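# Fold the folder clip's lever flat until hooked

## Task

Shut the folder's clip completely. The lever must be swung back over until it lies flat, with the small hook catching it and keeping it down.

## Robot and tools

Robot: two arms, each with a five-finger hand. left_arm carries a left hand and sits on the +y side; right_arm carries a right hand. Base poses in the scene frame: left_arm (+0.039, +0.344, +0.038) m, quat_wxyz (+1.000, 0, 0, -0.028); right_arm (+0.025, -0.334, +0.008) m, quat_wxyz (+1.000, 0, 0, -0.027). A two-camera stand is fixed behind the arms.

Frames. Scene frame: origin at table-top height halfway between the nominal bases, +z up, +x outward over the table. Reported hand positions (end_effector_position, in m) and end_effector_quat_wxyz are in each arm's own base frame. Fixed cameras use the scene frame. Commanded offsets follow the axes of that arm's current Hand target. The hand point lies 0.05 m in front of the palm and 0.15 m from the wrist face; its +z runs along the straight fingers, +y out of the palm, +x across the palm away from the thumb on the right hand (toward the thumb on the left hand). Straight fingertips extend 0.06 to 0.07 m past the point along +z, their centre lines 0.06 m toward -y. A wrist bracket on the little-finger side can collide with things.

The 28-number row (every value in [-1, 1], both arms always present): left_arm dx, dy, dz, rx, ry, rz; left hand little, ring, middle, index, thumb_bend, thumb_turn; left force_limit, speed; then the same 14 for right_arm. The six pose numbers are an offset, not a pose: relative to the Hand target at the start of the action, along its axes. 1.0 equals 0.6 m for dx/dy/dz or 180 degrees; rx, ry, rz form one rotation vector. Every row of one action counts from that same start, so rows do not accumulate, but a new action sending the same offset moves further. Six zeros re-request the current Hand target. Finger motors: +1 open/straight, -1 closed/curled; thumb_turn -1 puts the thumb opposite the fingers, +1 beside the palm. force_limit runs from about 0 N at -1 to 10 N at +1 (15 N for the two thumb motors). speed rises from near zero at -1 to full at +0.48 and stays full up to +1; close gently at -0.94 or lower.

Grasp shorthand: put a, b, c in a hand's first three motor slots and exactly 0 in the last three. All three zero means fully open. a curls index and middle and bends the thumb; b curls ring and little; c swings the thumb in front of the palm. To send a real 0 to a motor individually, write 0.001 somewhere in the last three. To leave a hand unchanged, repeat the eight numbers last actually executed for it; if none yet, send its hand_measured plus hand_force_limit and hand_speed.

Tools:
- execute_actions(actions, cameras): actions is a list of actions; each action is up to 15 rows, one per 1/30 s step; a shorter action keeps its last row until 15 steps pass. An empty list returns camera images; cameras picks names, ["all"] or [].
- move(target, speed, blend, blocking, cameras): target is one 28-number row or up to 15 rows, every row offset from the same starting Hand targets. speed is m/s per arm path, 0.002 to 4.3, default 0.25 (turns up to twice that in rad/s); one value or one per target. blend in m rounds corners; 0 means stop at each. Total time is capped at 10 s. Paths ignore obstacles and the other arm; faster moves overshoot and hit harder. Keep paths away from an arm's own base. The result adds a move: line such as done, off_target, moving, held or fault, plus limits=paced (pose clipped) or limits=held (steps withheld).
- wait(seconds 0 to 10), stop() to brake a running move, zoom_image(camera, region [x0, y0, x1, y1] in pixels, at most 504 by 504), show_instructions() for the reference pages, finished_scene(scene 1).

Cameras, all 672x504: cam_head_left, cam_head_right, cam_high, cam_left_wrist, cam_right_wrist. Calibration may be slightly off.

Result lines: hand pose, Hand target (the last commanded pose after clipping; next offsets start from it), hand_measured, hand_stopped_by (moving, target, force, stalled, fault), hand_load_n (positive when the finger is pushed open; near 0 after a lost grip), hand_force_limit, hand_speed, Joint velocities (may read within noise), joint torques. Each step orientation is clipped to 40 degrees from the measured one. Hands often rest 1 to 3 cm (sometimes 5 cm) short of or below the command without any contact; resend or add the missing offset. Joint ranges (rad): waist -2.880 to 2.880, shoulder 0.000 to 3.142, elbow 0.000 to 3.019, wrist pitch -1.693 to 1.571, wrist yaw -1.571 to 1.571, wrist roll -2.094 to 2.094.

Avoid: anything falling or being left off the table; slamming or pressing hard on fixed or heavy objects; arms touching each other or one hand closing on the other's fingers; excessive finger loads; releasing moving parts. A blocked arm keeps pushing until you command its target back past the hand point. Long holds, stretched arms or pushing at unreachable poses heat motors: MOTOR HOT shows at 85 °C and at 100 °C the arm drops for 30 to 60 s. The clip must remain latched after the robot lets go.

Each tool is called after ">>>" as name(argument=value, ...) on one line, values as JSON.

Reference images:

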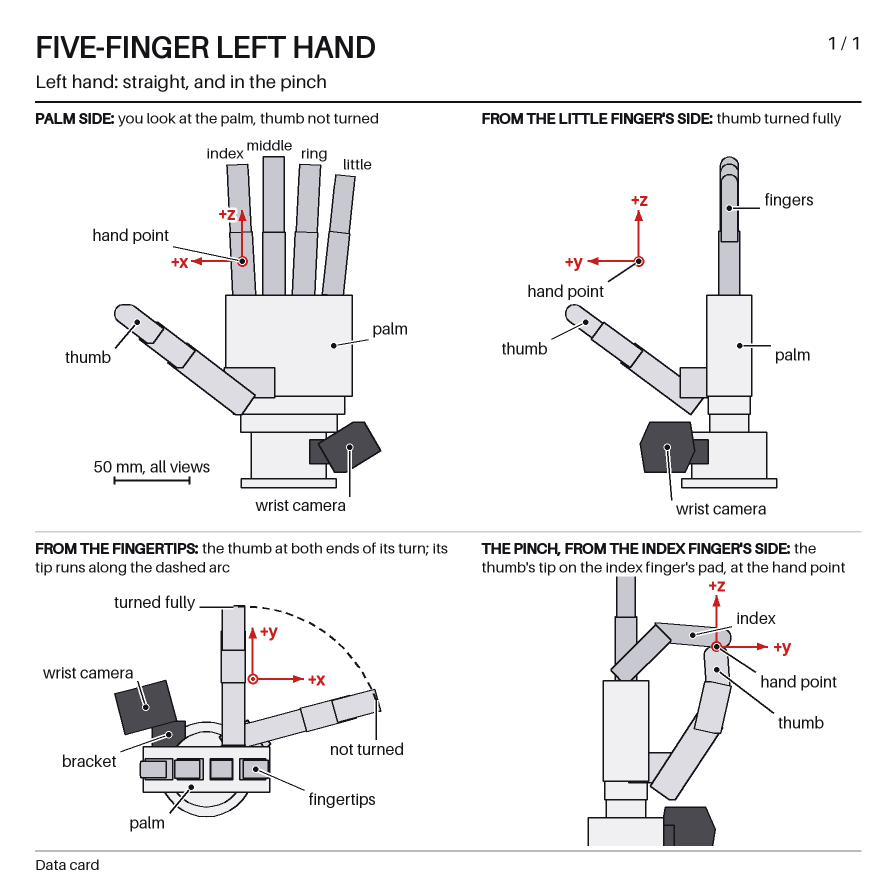

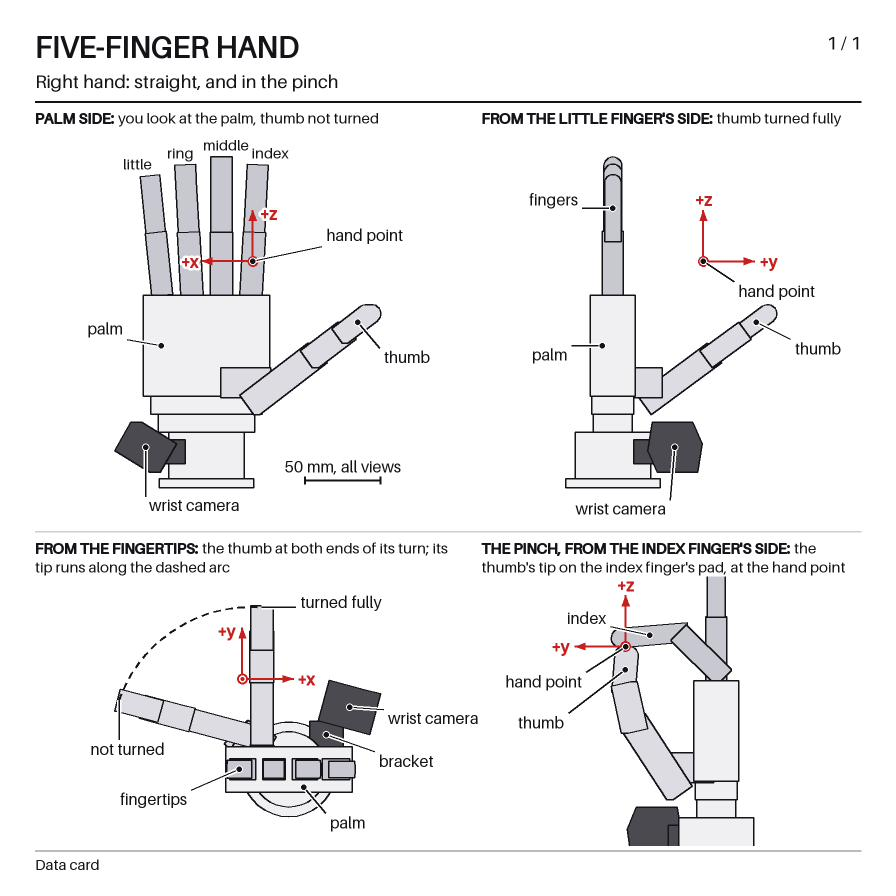

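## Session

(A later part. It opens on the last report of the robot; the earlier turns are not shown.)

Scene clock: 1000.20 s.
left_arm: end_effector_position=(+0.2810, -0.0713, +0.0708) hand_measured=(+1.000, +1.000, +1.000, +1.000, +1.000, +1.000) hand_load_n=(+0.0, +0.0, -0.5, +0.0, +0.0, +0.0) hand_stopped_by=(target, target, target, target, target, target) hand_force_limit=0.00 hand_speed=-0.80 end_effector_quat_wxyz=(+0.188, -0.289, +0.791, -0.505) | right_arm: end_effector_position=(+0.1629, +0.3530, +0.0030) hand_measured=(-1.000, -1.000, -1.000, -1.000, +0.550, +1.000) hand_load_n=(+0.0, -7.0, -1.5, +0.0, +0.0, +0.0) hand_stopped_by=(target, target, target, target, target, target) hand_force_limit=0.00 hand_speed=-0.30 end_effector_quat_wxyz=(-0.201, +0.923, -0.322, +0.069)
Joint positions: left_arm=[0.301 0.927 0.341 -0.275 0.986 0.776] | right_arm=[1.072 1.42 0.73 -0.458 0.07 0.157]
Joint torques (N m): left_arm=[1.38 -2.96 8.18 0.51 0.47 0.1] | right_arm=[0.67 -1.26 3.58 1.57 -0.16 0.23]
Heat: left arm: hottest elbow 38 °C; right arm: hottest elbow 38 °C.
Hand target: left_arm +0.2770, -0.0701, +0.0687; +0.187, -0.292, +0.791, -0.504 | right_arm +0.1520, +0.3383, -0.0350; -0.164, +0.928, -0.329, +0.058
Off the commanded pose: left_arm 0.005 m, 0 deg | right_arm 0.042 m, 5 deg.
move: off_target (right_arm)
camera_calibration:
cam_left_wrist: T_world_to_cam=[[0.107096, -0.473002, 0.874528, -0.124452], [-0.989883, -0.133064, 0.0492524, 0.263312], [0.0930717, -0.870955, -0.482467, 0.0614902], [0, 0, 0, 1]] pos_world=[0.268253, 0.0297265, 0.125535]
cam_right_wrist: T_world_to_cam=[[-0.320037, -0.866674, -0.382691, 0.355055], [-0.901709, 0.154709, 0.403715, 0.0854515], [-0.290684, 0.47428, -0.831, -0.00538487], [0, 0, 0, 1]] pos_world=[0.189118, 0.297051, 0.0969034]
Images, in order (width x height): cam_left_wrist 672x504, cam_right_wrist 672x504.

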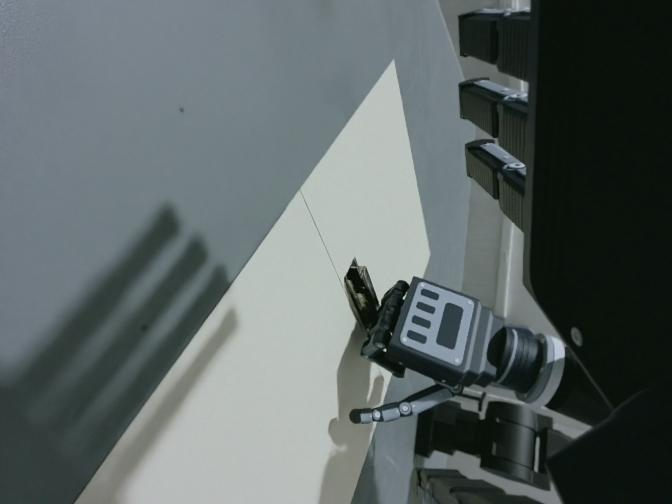

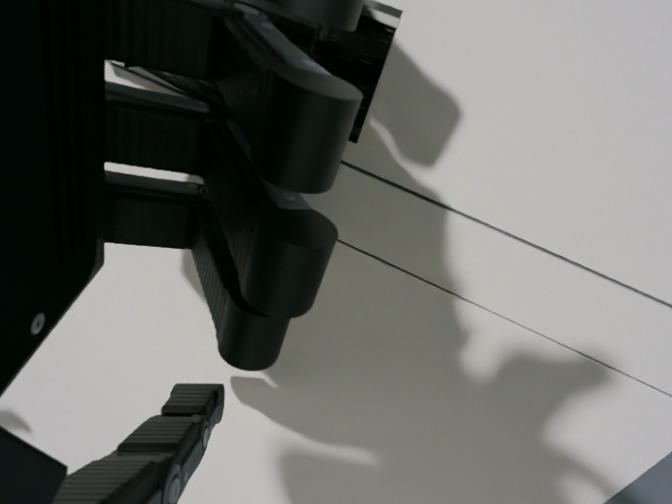

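>>> move(target=[[0.0665,-0.2323,-0.0988,-0.2619,-0.31,-0.4868,1,1,1,1,1,1,0,-0.8,0,0,0,0,0,0,-1,-1,-1,-1,0.55,1,0,-0.3],[0.2167,-0.1375,0.171,-0.2619,-0.31,-0.4868,1,1,1,1,1,1,0,-0.8,0,0,0,0,0,0,-1,-1,-1,-1,0.55,1,0,-0.3]], speed=[0.4, 0.2], cameras=["all"])

Scene clock: 1099.20 s.
left_arm: end_effector_position=(+0.2617, -0.2496, +0.1056) hand_measured=(+1.000, +1.000, +1.000, +1.000, +1.000, +1.000) hand_load_n=(+0.0, +0.0, +0.0, +0.0, +0.0, +0.0) hand_stopped_by=(target, target, target, target, target, target) hand_force_limit=0.00 hand_speed=-0.80 end_effector_quat_wxyz=(+0.001, +0.940, -0.341, +0.001) | right_arm: end_effector_position=(+0.1629, +0.3530, +0.0030) hand_measured=(-1.000, -1.000, -1.000, -1.000, +0.550, +1.000) hand_load_n=(+0.0, -7.0, -1.0, +0.0, +0.0, +0.0) hand_stopped_by=(target, target, target, target, target, target) hand_force_limit=0.00 hand_speed=-0.30 end_effector_quat_wxyz=(-0.201, +0.923, -0.322, +0.069)
Joint positions: left_arm=[-0.584 1.273 0.901 -1.196 0.002 -1.458] | right_arm=[1.072 1.42 0.73 -0.458 0.07 0.157]
Joint torques (N m): left_arm=[0.21 -7.24 8.06 0.62 -0.13 -0.07] | right_arm=[0.91 -1.32 3.59 1.61 -0.16 0.24]
Heat: left arm: hottest elbow 39 °C; right arm: hottest elbow 34 °C.
Hand target: left_arm +0.2616, -0.2518, +0.1001; +0.000, +0.940, -0.340, +0.000 | right_arm +0.1520, +0.3383, -0.0350; -0.164, +0.928, -0.329, +0.058
Off the commanded pose: left_arm 0.006 m, 0 deg | right_arm 0.042 m, 5 deg.
move: off_target (right_arm)
camera_calibration:
cam_left_wrist: T_world_to_cam=[[0.794467, 0.606811, -0.0245568, -0.0525814], [0.530009, -0.673038, 0.515858, -0.362941], [0.296501, -0.422847, -0.856322, 0.0228448], [0, 0, 0, 1]] pos_world=[0.227363, -0.202706, 0.205497]
cam_right_wrist: T_world_to_cam=[[-0.320037, -0.866674, -0.382691, 0.355055], [-0.901709, 0.154709, 0.403715, 0.0854515], [-0.290684, 0.47428, -0.831, -0.00538487], [0, 0, 0, 1]] pos_world=[0.189118, 0.297051, 0.0969034]

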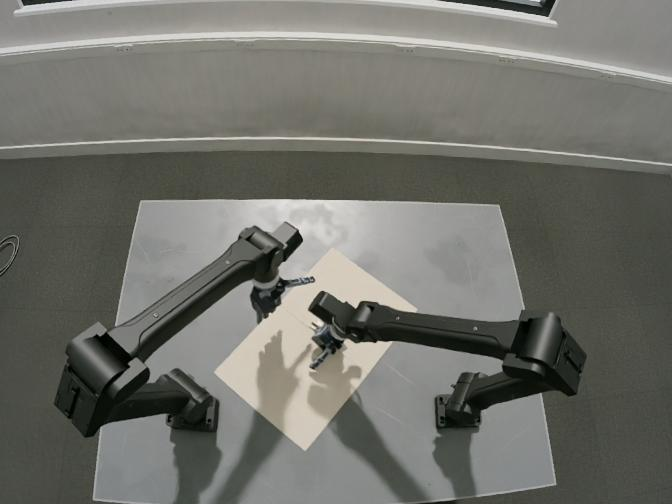

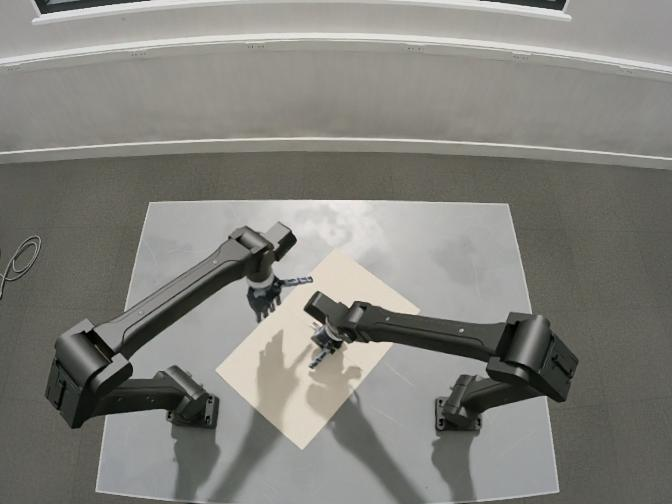

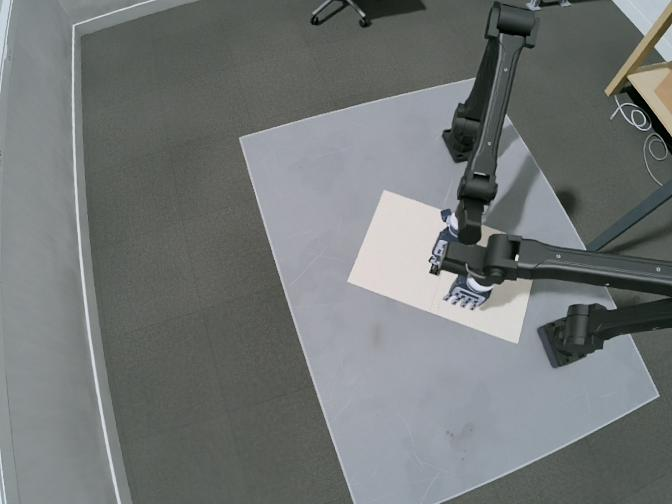

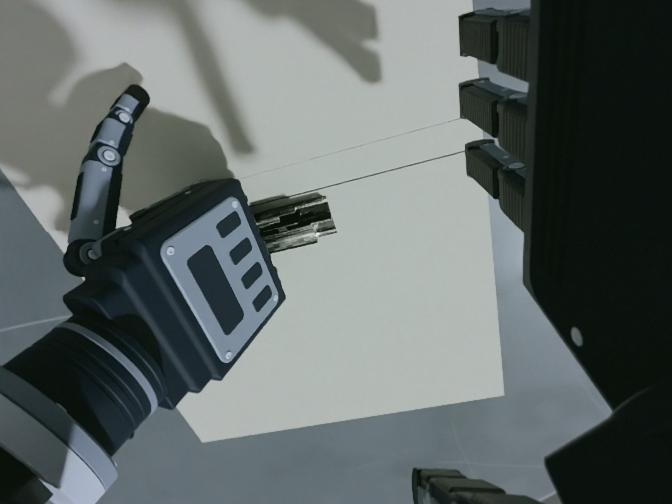

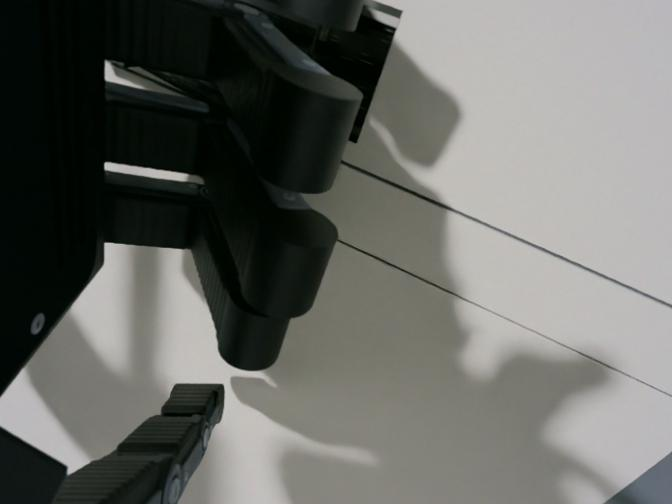

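>>> move(target=[0,0,0.158,0,0,0,1,1,1,1,1,1,0,-0.8,0,0,0,0,0,0,-1,-1,-1,-1,0.55,1,0,-0.3], speed=0.07, cameras=["cam_left_wrist", "cam_right_wrist"])

Scene clock: 1113.13 s.
left_arm: end_effector_position=(+0.2641, -0.2509, +0.0351) hand_measured=(+1.000, +1.000, +1.000, +1.000, +1.000, +1.000) hand_load_n=(+0.0, +0.0, -0.5, +0.0, +0.0, +0.0) hand_stopped_by=(target, target, target, target, target, target) hand_force_limit=0.00 hand_speed=-0.80 end_effector_quat_wxyz=(+0.002, +0.940, -0.341, +0.008) | right_arm: end_effector_position=(+0.1629, +0.3531, +0.0030) hand_measured=(-1.000, -1.000, -1.000, -1.000, +0.550, +1.000) hand_load_n=(+0.0, -7.0, -1.5, +0.0, +0.0, +0.0) hand_stopped_by=(target, target, target, target, target, target) hand_force_limit=0.00 hand_speed=-0.30 end_effector_quat_wxyz=(-0.201, +0.923, -0.322, +0.069)
Joint positions: left_arm=[-0.584 1.369 0.78 -0.964 0.001 -1.459] | right_arm=[1.072 1.42 0.73 -0.458 0.07 0.157]
Joint torques (N m): left_arm=[0.32 -4.31 4.66 2.63 -0.13 -0.06] | right_arm=[0.73 -1.38 3.6 1.5 -0.16 0.23]
Heat: left arm: hottest elbow 39 °C; right arm: hottest elbow 34 °C.
Hand target: left_arm +0.2617, -0.2518, +0.0053; +0.000, +0.940, -0.340, +0.000 | right_arm +0.1520, +0.3382, -0.0350; -0.164, +0.928, -0.329, +0.058
Off the commanded pose: left_arm 0.030 m, 1 deg | right_arm 0.042 m, 5 deg.
move: off_target (left_arm, right_arm)
camera_calibration:
cam_left_wrist: T_world_to_cam=[[0.794256, 0.607285, -0.0190207, -0.0553564], [0.523876, -0.668639, 0.527708, -0.326428], [0.307751, -0.4291, -0.849213, -0.0434823], [0, 0, 0, 1]] pos_world=[0.228357, -0.203304, 0.13428]
cam_right_wrist: T_world_to_cam=[[-0.32, -0.866527, -0.383056, 0.355126], [-0.901786, 0.154615, 0.403579, 0.0854913], [-0.290486, 0.47458, -0.830898, -0.00556847], [0, 0, 0, 1]] pos_world=[0.189118, 0.29715, 0.0969036]
Images, in order (width x height): cam_left_wrist 672x504, cam_right_wrist 672x504.

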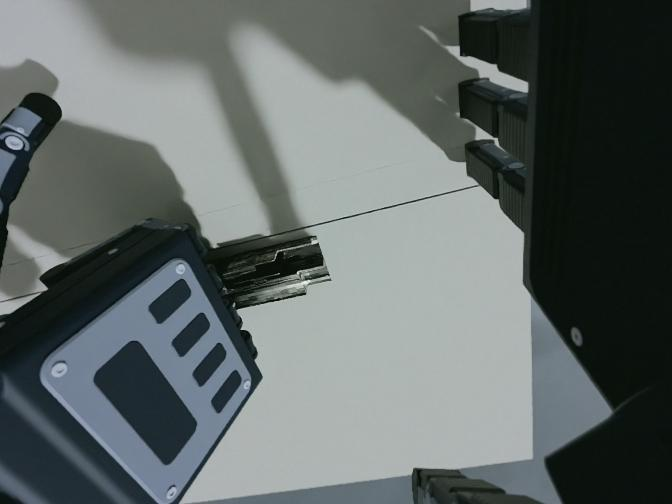

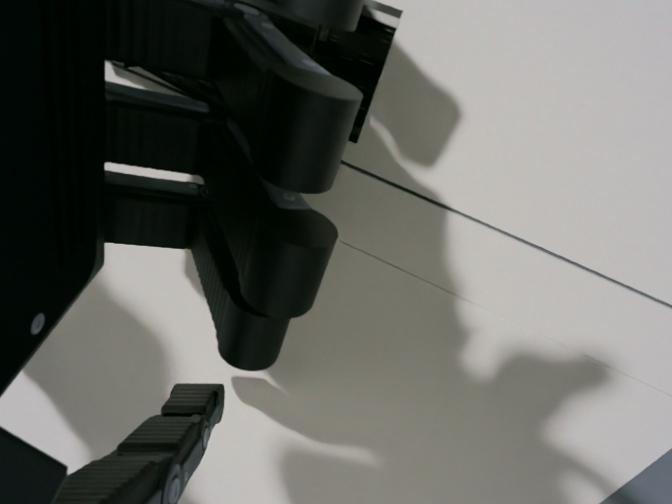

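>>> move(target=[[0,0,0,0,0,0,1,1,1,1,1,1,0,-0.8,0,-0.0114,-0.0313,0,0,0,-1,-1,-1,-1,0.55,1,0,-0.3],[0,0,0,0,0,0,1,1,1,1,1,1,0,-0.8,0,0.0137,-0.0405,0,0,0,-1,-1,-1,-1,0.55,1,0,-0.3]], speed=0.06, cameras=["cam_left_wrist", "cam_right_wrist"])

>>> zoom_image(camera="cam_right_wrist", region=[200, 0, 500, 240])

>>> zoom_image(camera="cam_left_wrist", region=[180, 200, 360, 340])

Scene clock: 1124.83 s.
left_arm: end_effector_position=(+0.2665, -0.2539, +0.0357) hand_measured=(+1.000, +1.000, +1.000, +1.000, +1.000, +1.000) hand_load_n=(+0.0, +0.0, -2.0, +0.0, +0.0, +0.0) hand_stopped_by=(target, target, target, target, target, target) hand_force_limit=0.00 hand_speed=-0.80 end_effector_quat_wxyz=(+0.005, +0.940, -0.342, +0.015) | right_arm: end_effector_position=(+0.1606, +0.3484, +0.0033) hand_measured=(-1.000, -1.000, -1.000, -1.000, +0.550, +1.000) hand_load_n=(+0.0, -4.0, +1.0, +0.5, +0.0, +0.0) hand_stopped_by=(target, target, target, target, target, target) hand_force_limit=0.00 hand_speed=-0.30 end_effector_quat_wxyz=(-0.198, +0.921, -0.328, +0.070)
Joint positions: left_arm=[-0.585 1.369 0.78 -0.95 0.003 -1.459] | right_arm=[1.072 1.408 0.72 -0.466 0.075 0.17]
Joint torques (N m): left_arm=[0.44 -4.37 4.68 2.19 -0.21 -0.06] | right_arm=[1.61 -5.42 3.07 -0.31 -0.24 0.2]
Heat: left arm: hottest elbow 37 °C; right arm: hottest elbow 34 °C.
Hand target: left_arm +0.2617, -0.2517, +0.0053; +0.000, +0.941, -0.340, +0.000 | right_arm +0.1419, +0.3259, -0.0149; -0.164, +0.928, -0.329, +0.058
Off the commanded pose: left_arm 0.031 m, 2 deg | right_arm 0.035 m, 4 deg.
move: off_target (left_arm, right_arm)
camera_calibration:
cam_left_wrist: T_world_to_cam=[[0.795412, 0.605834, -0.0168682, -0.0563326], [0.517284, -0.664124, 0.539774, -0.327538], [0.315811, -0.438069, -0.841641, -0.0497664], [0, 0, 0, 1]] pos_world=[0.229955, -0.205199, 0.133961]
cam_right_wrist: T_world_to_cam=[[-0.333152, -0.863723, -0.378143, 0.351502], [-0.898116, 0.1686, 0.406155, 0.078475], [-0.287051, 0.474928, -0.831893, -0.00438041], [0, 0, 0, 1]] pos_world=[0.186326, 0.29245, 0.0974009]
Images, in order (width x height): cam_left_wrist 672x504, cam_right_wrist 672x504.

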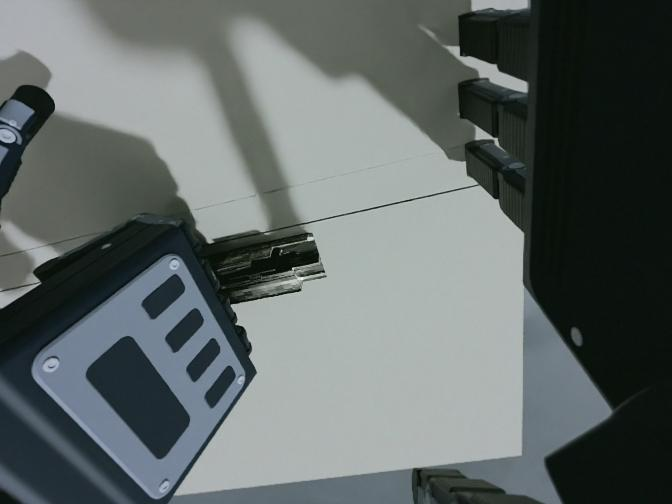

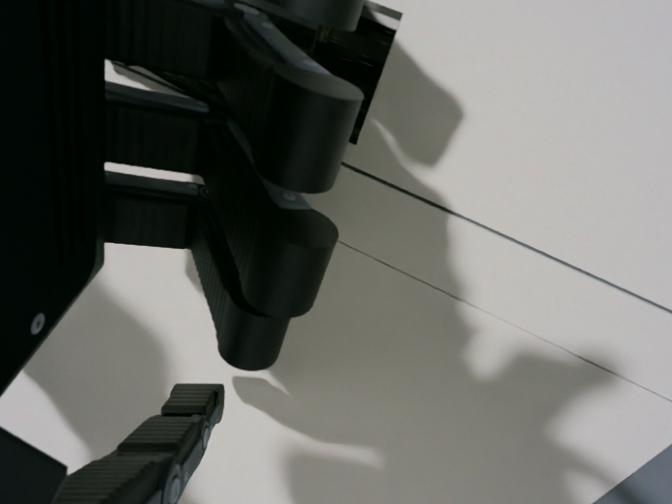

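Scaled by 1.680 from the camera's 672x504 image, which has a finer 960x720 frame.

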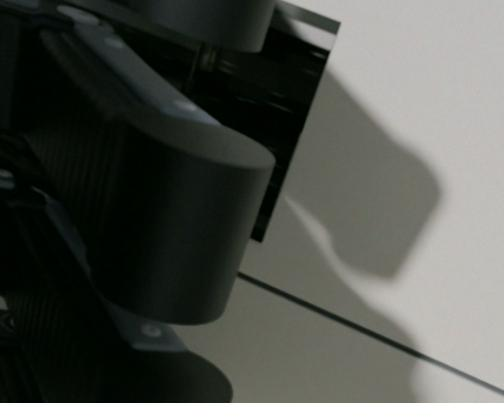

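Scaled by 2.800 from the camera's 672x504 image, which has a finer 960x720 frame.

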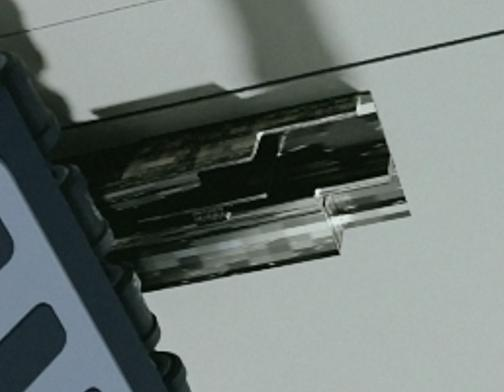

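>>> move(target=[[0,0,0,0,0,0,1,1,1,1,1,1,0,-0.8,0,-0.03,-0.02,0,0,0,-1,-1,-1,-1,0.55,1,0,-0.3],[0,0,0,0,0,0,1,1,1,1,1,1,0,-0.8,0,-0.08,-0.14,0,0,0,-1,-1,-1,-1,0.55,1,0,-0.3]], speed=0.08, cameras=["cam_left_wrist", "cam_right_wrist", "cam_head_left"])

>>> zoom_image(camera="cam_right_wrist", region=[150, 0, 500, 240])

>>> zoom_image(camera="cam_left_wrist", region=[80, 180, 360, 380])

Scene clock: 1149.60 s.
left_arm: end_effector_position=(+0.2681, -0.2670, +0.0377) hand_measured=(+1.000, +1.000, +1.000, +1.000, +1.000, +1.000) hand_load_n=(+0.0, +0.0, -4.5, +0.0, -0.5, -0.5) hand_stopped_by=(target, target, target, target, target, target) hand_force_limit=0.00 hand_speed=-0.80 end_effector_quat_wxyz=(+0.019, +0.936, -0.350, +0.030) | right_arm: end_effector_position=(+0.1411, +0.3190, +0.0546) hand_measured=(-1.000, -1.000, -1.000, -1.000, +0.550, +1.000) hand_load_n=(+0.0, +0.0, +0.0, +0.0, +0.0, +0.0) hand_stopped_by=(target, target, target, target, target, target) hand_force_limit=0.00 hand_speed=-0.30 end_effector_quat_wxyz=(-0.134, +0.931, -0.335, +0.052)
Joint positions: left_arm=[-0.603 1.371 0.78 -0.912 0.022 -1.459] | right_arm=[1.072 1.309 0.805 -0.785 0.062 0.183]
Joint torques (N m): left_arm=[1.55 -4.6 4.82 0.9 -0.81 -0.08] | right_arm=[0.97 -6.65 11.32 0.1 0.15 0.01]
Heat: left arm: hottest elbow 36 °C; right arm: hottest elbow 34 °C.
Hand target: left_arm +0.2617, -0.2517, +0.0053; +0.000, +0.941, -0.340, +0.000 | right_arm +0.1523, +0.3385, +0.0804; -0.164, +0.928, -0.329, +0.058
Off the commanded pose: left_arm 0.036 m, 4 deg | right_arm 0.034 m, 4 deg.
move: off_target (left_arm, right_arm)
camera_calibration:
cam_left_wrist: T_world_to_cam=[[0.806808, 0.590392, -0.0223409, -0.0565984], [0.494322, -0.653846, 0.572828, -0.330433], [0.323585, -0.473206, -0.819371, -0.0666493], [0, 0, 0, 1]] pos_world=[0.230571, -0.214176, 0.133406]
cam_right_wrist: T_world_to_cam=[[-0.365331, -0.895724, -0.253401, 0.346969], [-0.862615, 0.223435, 0.453842, 0.0199817], [-0.349899, 0.38439, -0.854292, 0.0856561], [0, 0, 0, 1]] pos_world=[0.173966, 0.273399, 0.152029]
Images, in order (width x height): cam_head_left 672x504, cam_left_wrist 672x504, cam_right_wrist 672x504.

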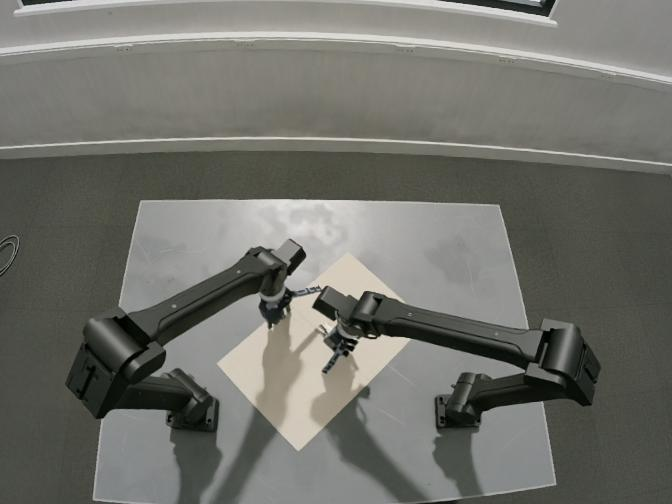

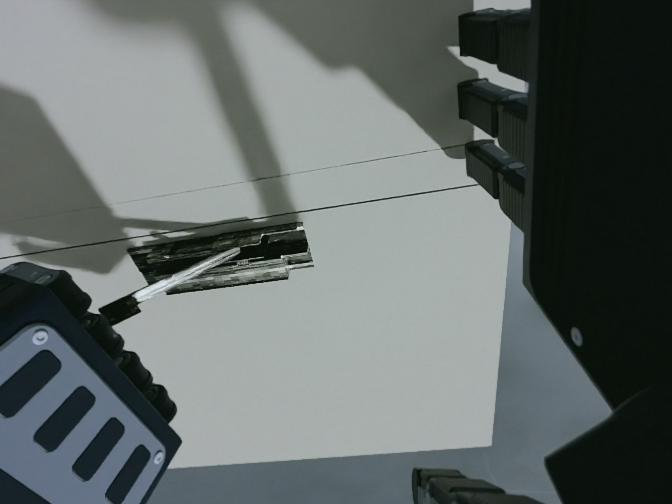

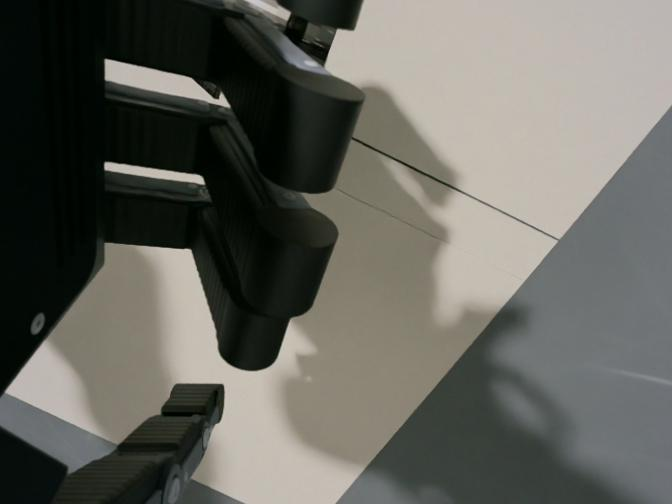

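Scaled by 1.440 from the camera's 672x504 image, which has a finer 960x720 frame.

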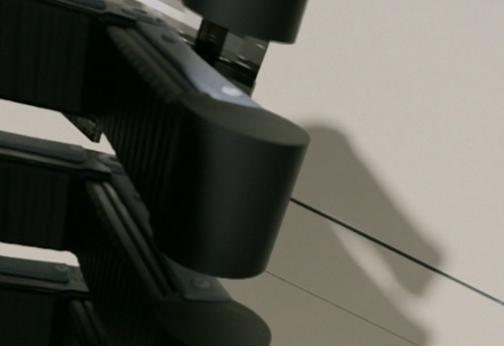

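Scaled by 1.800 from the camera's 672x504 image, which has a finer 960x720 frame.

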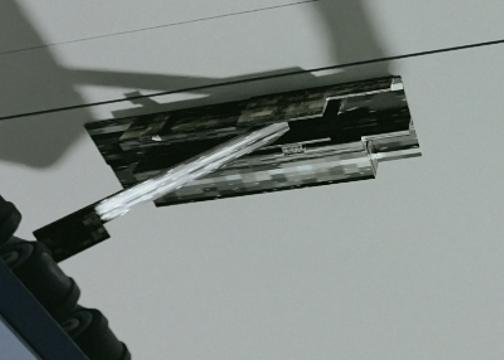

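>>> move(target=[[0,0,0,0,0,0,1,1,1,1,1,1,0,-0.8,0.0045,-0.0548,-0.068,0.1665,0.0146,0.021,-1,-1,-1,-1,0.55,1,0,-0.3],[0,0,0,0,0,0,1,1,1,1,1,1,0,-0.8,0.0023,-0.0185,0.0393,0.1665,0.0146,0.021,-1,-1,-1,-1,0.55,1,0,-0.3]], speed=[0.15, 0.1], cameras=["cam_left_wrist", "cam_right_wrist"])

>>> zoom_image(camera="cam_left_wrist", region=[60, 160, 340, 360])

>>> zoom_image(camera="cam_right_wrist", region=[250, 0, 550, 240])

Scene clock: 1198.80 s.
left_arm: end_effector_position=(+0.2681, -0.2670, +0.0377) hand_measured=(+1.000, +1.000, +1.000, +1.000, +1.000, +1.000) hand_load_n=(+0.0, +0.0, -4.5, +0.0, -0.5, +0.0) hand_stopped_by=(target, target, target, target, target, target) hand_force_limit=0.00 hand_speed=-0.80 end_effector_quat_wxyz=(+0.019, +0.936, -0.350, +0.030) | right_arm: end_effector_position=(+0.1676, +0.3489, +0.0663) hand_measured=(-1.000, -1.000, -1.000, -1.000, +0.550, +1.000) hand_load_n=(+0.0, +0.0, +0.0, +0.0, +0.0, +0.0) hand_stopped_by=(target, target, target, target, target, target) hand_force_limit=0.00 hand_speed=-0.30 end_effector_quat_wxyz=(-0.391, +0.843, -0.333, +0.160)
Joint positions: left_arm=[-0.603 1.371 0.78 -0.912 0.022 -1.459] | right_arm=[1.145 1.065 0.49 -0.153 0.257 0.21]
Joint torques (N m): left_arm=[1.55 -4.54 4.82 0.87 -0.82 -0.08] | right_arm=[1.08 -1.96 6.94 2.11 0.4 0.26]
Heat: left arm: hottest elbow 34 °C; right arm: hottest elbow 41 °C.
Hand target: left_arm +0.2617, -0.2517, +0.0053; +0.000, +0.941, -0.340, +0.000 | right_arm +0.1650, +0.3521, +0.0621; -0.393, +0.842, -0.336, +0.156
Off the commanded pose: left_arm 0.036 m, 4 deg | right_arm 0.006 m, 1 deg.
move: off_target (left_arm)
camera_calibration:
cam_left_wrist: T_world_to_cam=[[0.806808, 0.590392, -0.0223409, -0.0565984], [0.494322, -0.653846, 0.572828, -0.330433], [0.323585, -0.473206, -0.819371, -0.0666493], [0, 0, 0, 1]] pos_world=[0.230571, -0.214176, 0.133406]
cam_right_wrist: T_world_to_cam=[[-0.216823, -0.660049, -0.719252, 0.310244], [-0.976147, 0.138143, 0.167494, 0.0986618], [-0.0111948, 0.738412, -0.674257, -0.098857], [0, 0, 0, 1]] pos_world=[0.16247, 0.264144, 0.139963]
Images, in order (width x height): cam_left_wrist 672x504, cam_right_wrist 672x504.

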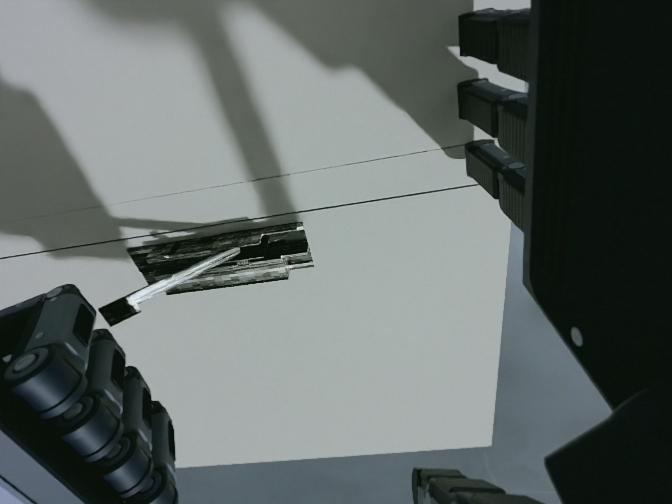

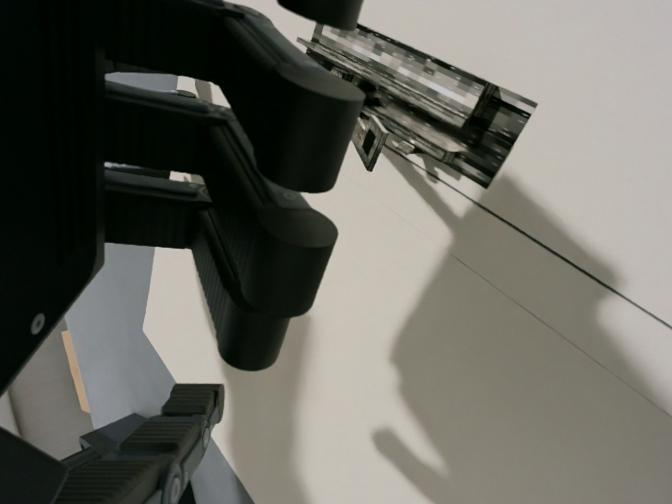

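Scaled by 1.800 from the camera's 672x504 image, which has a finer 960x720 frame.

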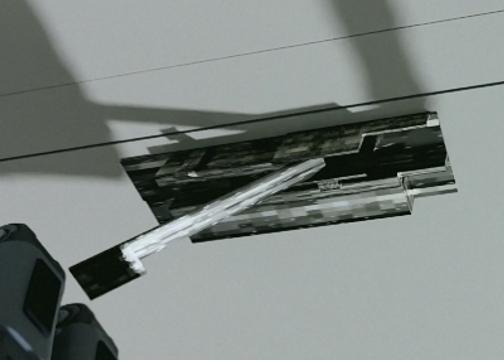

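Scaled by 1.680 from the camera's 672x504 image, which has a finer 960x720 frame.

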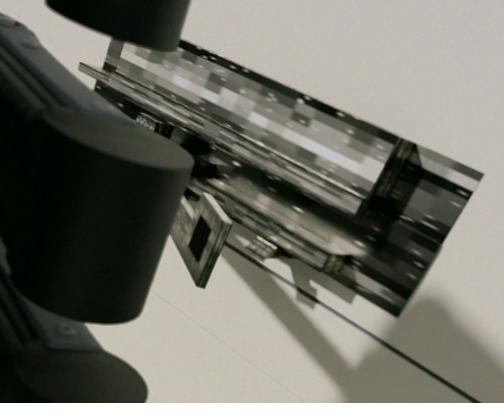

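>>> move(target=[[0,0,0,0,0,0,1,1,1,1,1,1,0,-0.8,-0.005,0.0182,0.0228,0,0,0,-1,-1,-1,-1,0.55,1,0,-0.3],[0,0,0,0,0,0,1,1,1,1,1,1,0,-0.8,-0.005,0.0848,0.0418,0,0,0,-1,-1,-1,-1,0.55,1,0,-0.3],[0,0,0,0,0,0,1,1,1,1,1,1,0,-0.8,-0.005,0.118,0.049,-0.028,0,0,-1,-1,-1,-1,0.55,1,0,-0.3]], speed=[0.06, 0.05, 0.05], blend=[0.004, 0.008, 0], cameras=["cam_left_wrist", "cam_right_wrist"])

>>> zoom_image(camera="cam_left_wrist", region=[60, 160, 340, 360])

>>> zoom_image(camera="cam_right_wrist", region=[200, 0, 500, 240])

Scene clock: 1222.10 s.
left_arm: end_effector_position=(+0.2681, -0.2670, +0.0377) hand_measured=(+1.000, +1.000, +1.000, +1.000, +1.000, +1.000) hand_load_n=(+0.0, +0.0, -4.5, +0.0, +0.0, -0.5) hand_stopped_by=(target, target, target, target, target, target) hand_force_limit=0.00 hand_speed=-0.80 end_effector_quat_wxyz=(+0.019, +0.936, -0.350, +0.030) | right_arm: end_effector_position=(+0.1559, +0.3461, +0.0074) hand_measured=(-1.000, -1.000, -1.000, -1.000, +0.550, +1.000) hand_load_n=(+0.5, -0.5, +0.5, +0.0, +0.0, +0.0) hand_stopped_by=(target, target, target, target, target, target) hand_force_limit=0.00 hand_speed=-0.30 end_effector_quat_wxyz=(-0.384, +0.846, -0.336, +0.153)
Joint positions: left_arm=[-0.603 1.371 0.78 -0.912 0.022 -1.459] | right_arm=[1.171 1.213 0.398 0.063 0.266 0.24]
Joint torques (N m): left_arm=[1.61 -4.66 4.82 0.88 -0.81 -0.08] | right_arm=[1.03 -0.97 5.93 0.03 -0.23 0.3]
Heat: left arm: hottest elbow 34 °C; right arm: hottest elbow 39 °C.
Hand target: left_arm +0.2617, -0.2517, +0.0053; +0.000, +0.941, -0.340, +0.000 | right_arm +0.1469, +0.3376, -0.0110; -0.355, +0.858, -0.343, +0.141
Off the commanded pose: left_arm 0.036 m, 4 deg | right_arm 0.022 m, 4 deg.
move: off_target (left_arm, right_arm)
camera_calibration:
cam_left_wrist: T_world_to_cam=[[0.806808, 0.590392, -0.0223409, -0.0565984], [0.494322, -0.653846, 0.572828, -0.330433], [0.323585, -0.473206, -0.819371, -0.0666493], [0, 0, 0, 1]] pos_world=[0.230571, -0.214176, 0.133406]
cam_right_wrist: T_world_to_cam=[[-0.231471, -0.665783, -0.709334, 0.267716], [-0.97252, 0.139598, 0.186327, 0.0962782], [-0.0250315, 0.73297, -0.6798, -0.132541], [0, 0, 0, 1]] pos_world=[0.152283, 0.261949, 0.0818595]
Images, in order (width x height): cam_left_wrist 672x504, cam_right_wrist 672x504.

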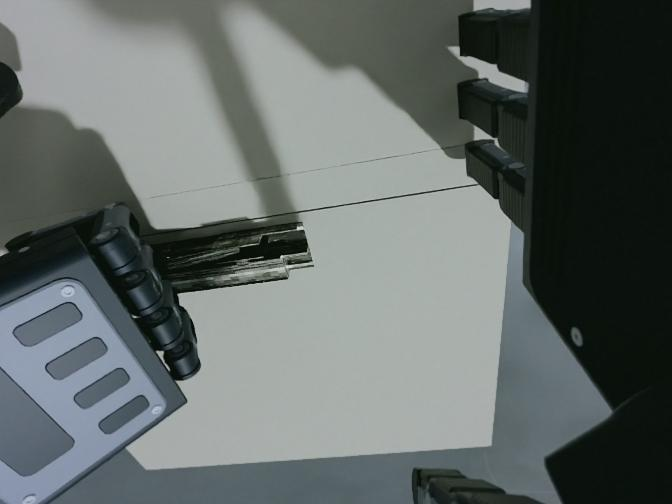

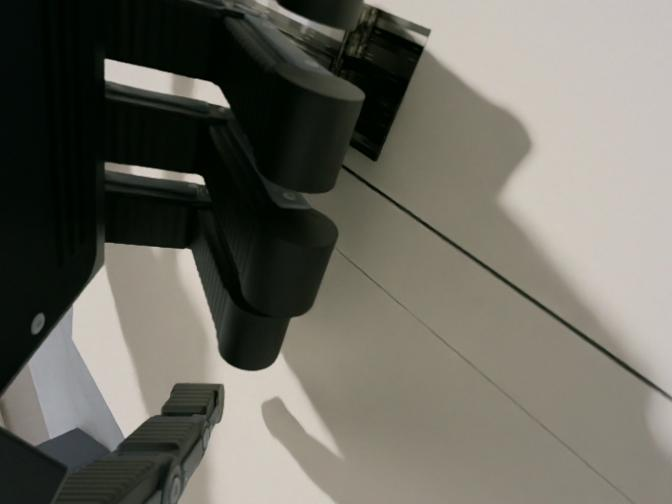

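Scaled by 1.800 from the camera's 672x504 image, which has a finer 960x720 frame.

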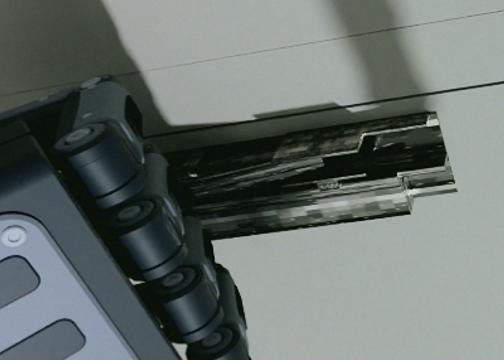

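Scaled by 1.680 from the camera's 672x504 image, which has a finer 960x720 frame.

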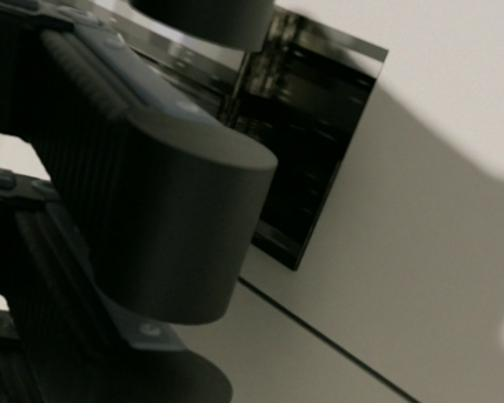

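>>> move(target=[0,0,0,0,0,0,1,1,1,1,1,1,0,-0.8,0,0.0448,0.0023,-0.028,0,0,-1,-1,-1,-1,0.55,1,0,-0.3], speed=0.05, cameras=["cam_left_wrist", "cam_right_wrist"])

>>> zoom_image(camera="cam_left_wrist", region=[60, 160, 340, 360])

>>> zoom_image(camera="cam_right_wrist", region=[200, 0, 500, 240])

Scene clock: 1238.73 s.
left_arm: end_effector_position=(+0.2681, -0.2670, +0.0377) hand_measured=(+1.000, +1.000, +1.000, +1.000, +1.000, +1.000) hand_load_n=(+0.0, +0.0, -4.5, +0.0, +0.0, +0.0) hand_stopped_by=(target, target, target, target, target, target) hand_force_limit=0.00 hand_speed=-0.80 end_effector_quat_wxyz=(+0.019, +0.936, -0.350, +0.030) | right_arm: end_effector_position=(+0.1515, +0.3423, +0.0012) hand_measured=(-1.000, -1.000, -1.000, -1.000, +0.550, +1.000) hand_load_n=(+0.0, -2.5, +0.0, +0.0, +0.0, +0.0) hand_stopped_by=(target, target, target, target, target, target) hand_force_limit=0.00 hand_speed=-0.30 end_effector_quat_wxyz=(-0.366, +0.854, -0.340, +0.145)
Joint positions: left_arm=[-0.603 1.371 0.78 -0.912 0.022 -1.459] | right_arm=[1.171 1.224 0.409 0.021 0.256 0.253]
Joint torques (N m): left_arm=[1.55 -4.54 4.81 0.88 -0.81 -0.08] | right_arm=[1.44 -0.09 4.81 -0.72 -0.72 0.42]
Heat: left arm: hottest elbow 34 °C; right arm: hottest elbow 39 °C.
Hand target: left_arm +0.2617, -0.2517, +0.0053; +0.000, +0.941, -0.340, +0.000 | right_arm +0.1345, +0.3245, -0.0310; -0.317, +0.873, -0.349, +0.126
Off the commanded pose: left_arm 0.036 m, 4 deg | right_arm 0.040 m, 6 deg.
move: off_target (left_arm, right_arm)
camera_calibration:
cam_left_wrist: T_world_to_cam=[[0.806808, 0.590392, -0.0223409, -0.0565984], [0.494322, -0.653846, 0.572828, -0.330433], [0.323585, -0.473206, -0.819371, -0.0666493], [0, 0, 0, 1]] pos_world=[0.230571, -0.214176, 0.133406]
cam_right_wrist: T_world_to_cam=[[-0.253367, -0.687021, -0.681034, 0.270244], [-0.96633, 0.147112, 0.211101, 0.0901163], [-0.0448424, 0.71159, -0.701162, -0.123756], [0, 0, 0, 1]] pos_world=[0.150003, 0.260469, 0.0782486]
Images, in order (width x height): cam_left_wrist 672x504, cam_right_wrist 672x504.

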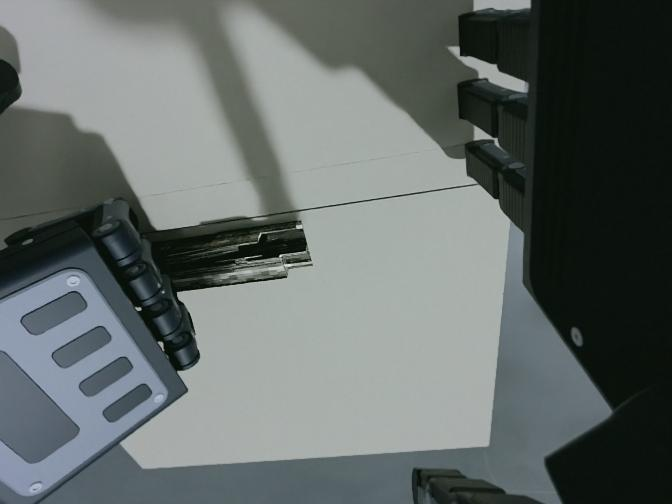

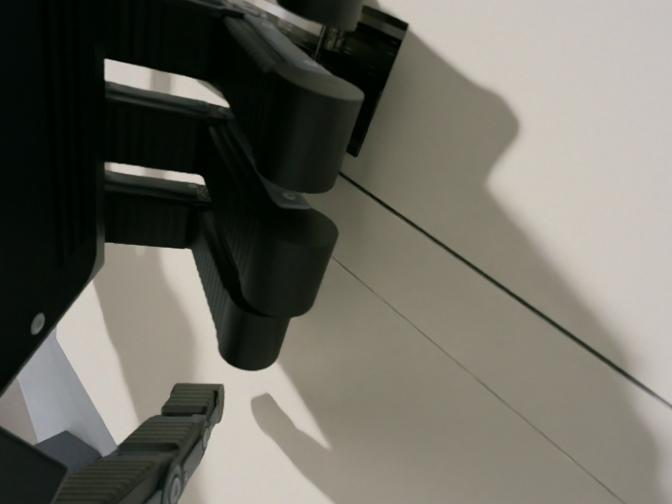

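Scaled by 1.800 from the camera's 672x504 image, which has a finer 960x720 frame.

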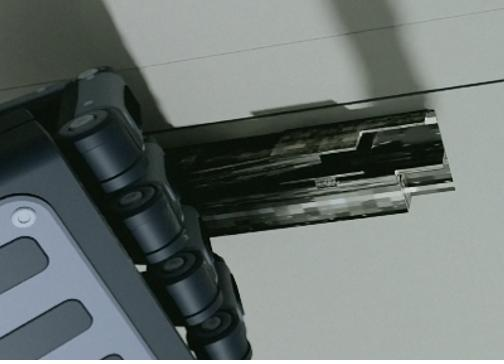

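Scaled by 1.680 from the camera's 672x504 image, which has a finer 960x720 frame.

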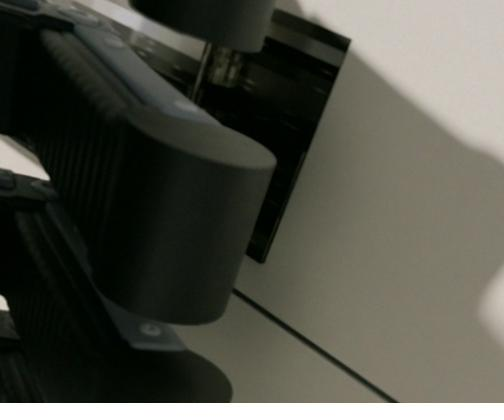

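>>> move(target=[0,0,0,0,0,0,1,1,1,1,1,1,0,-0.8,0,0.0552,0.019,0,0,0,-1,-1,-1,-1,0.55,1,0,-0.3], speed=0.05, cameras=["cam_left_wrist", "cam_right_wrist"])

>>> zoom_image(camera="cam_left_wrist", region=[60, 160, 340, 360])

>>> zoom_image(camera="cam_right_wrist", region=[200, 0, 500, 240])

Scene clock: 1250.23 s.
left_arm: end_effector_position=(+0.2681, -0.2670, +0.0377) hand_measured=(+1.000, +1.000, +1.000, +1.000, +1.000, +1.000) hand_load_n=(+0.0, +0.0, -5.0, +0.0, +0.0, +0.0) hand_stopped_by=(target, target, target, target, target, target) hand_force_limit=0.00 hand_speed=-0.80 end_effector_quat_wxyz=(+0.019, +0.936, -0.350, +0.030) | right_arm: end_effector_position=(+0.1524, +0.3428, -0.0028) hand_measured=(-1.000, -1.000, -1.000, -1.000, +0.550, +1.000) hand_load_n=(+0.0, -7.0, -0.5, +0.0, +0.0, -0.5) hand_stopped_by=(target, target, target, target, target, target) hand_force_limit=0.00 hand_speed=-0.30 end_effector_quat_wxyz=(-0.387, +0.842, -0.344, +0.150)
Joint positions: left_arm=[-0.603 1.371 0.78 -0.912 0.022 -1.459] | right_arm=[1.176 1.234 0.371 0.114 0.271 0.262]
Joint torques (N m): left_arm=[1.55 -4.6 4.81 0.87 -0.8 -0.08] | right_arm=[2.61 1.96 1.57 0.03 -0.72 0.48]
Heat: left arm: hottest waist 33 °C; right arm: hottest elbow 38 °C.
Hand target: left_arm +0.2617, -0.2517, +0.0053; +0.000, +0.941, -0.340, +0.000 | right_arm +0.1219, +0.3112, -0.0612; -0.317, +0.873, -0.349, +0.126
Off the commanded pose: left_arm 0.036 m, 4 deg | right_arm 0.073 m, 9 deg.
move: off_target (left_arm, right_arm)
camera_calibration:
cam_left_wrist: T_world_to_cam=[[0.806808, 0.590392, -0.0223409, -0.0565984], [0.494322, -0.653846, 0.572828, -0.330433], [0.323585, -0.473206, -0.819371, -0.0666493], [0, 0, 0, 1]] pos_world=[0.230571, -0.214176, 0.133406]
cam_right_wrist: T_world_to_cam=[[-0.245791, -0.654318, -0.71516, 0.255627], [-0.969096, 0.149912, 0.195908, 0.0912275], [-0.020975, 0.741211, -0.670944, -0.140519], [0, 0, 0, 1]] pos_world=[0.148292, 0.25774, 0.0706617]
Images, in order (width x height): cam_left_wrist 672x504, cam_right_wrist 672x504.

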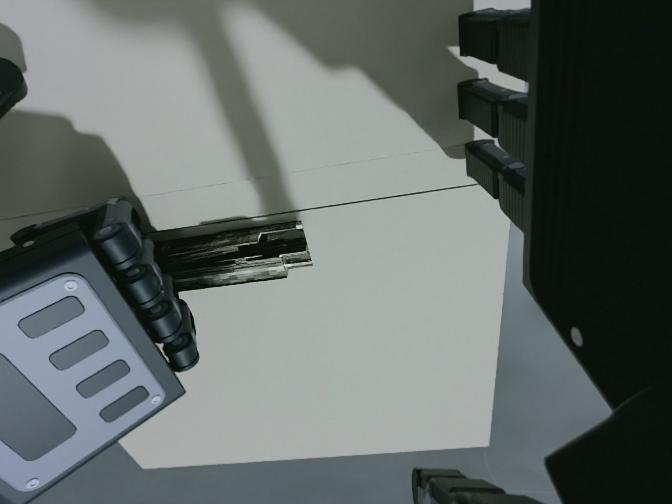

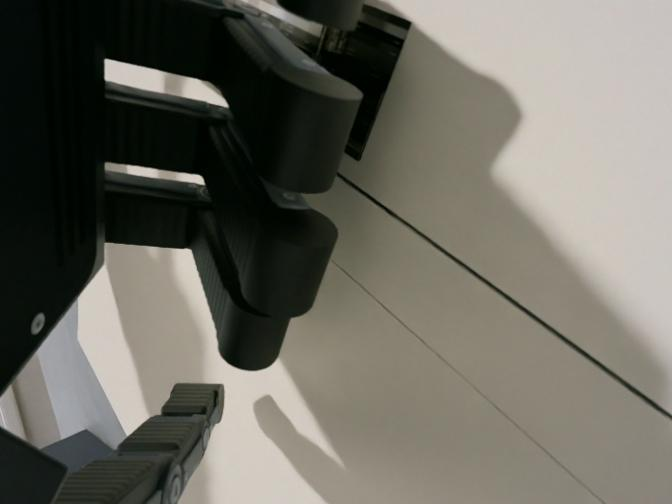

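Scaled by 1.800 from the camera's 672x504 image, which has a finer 960x720 frame.

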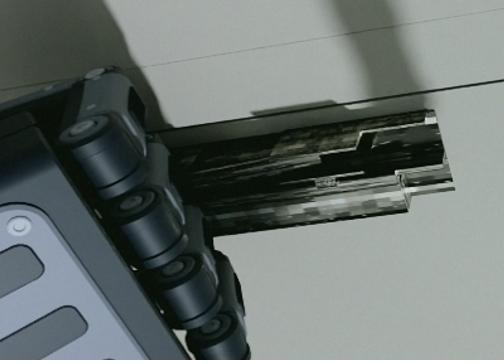

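Scaled by 1.680 from the camera's 672x504 image, which has a finer 960x720 frame.

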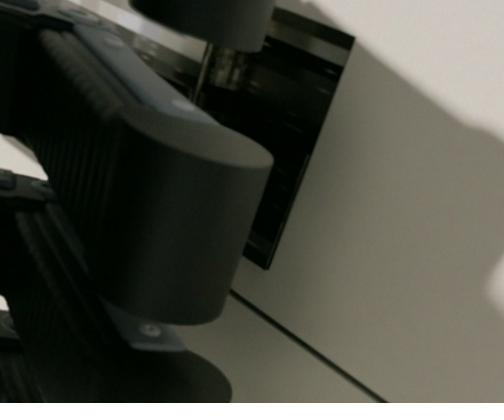

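>>> zoom_image(camera="cam_left_wrist", region=[140, 205, 320, 305])

Scaled by 2.800 from the camera's 672x504 image, which has a finer 960x720 frame.

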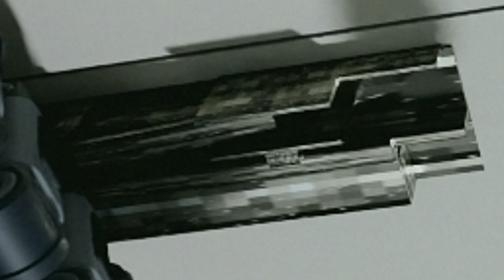

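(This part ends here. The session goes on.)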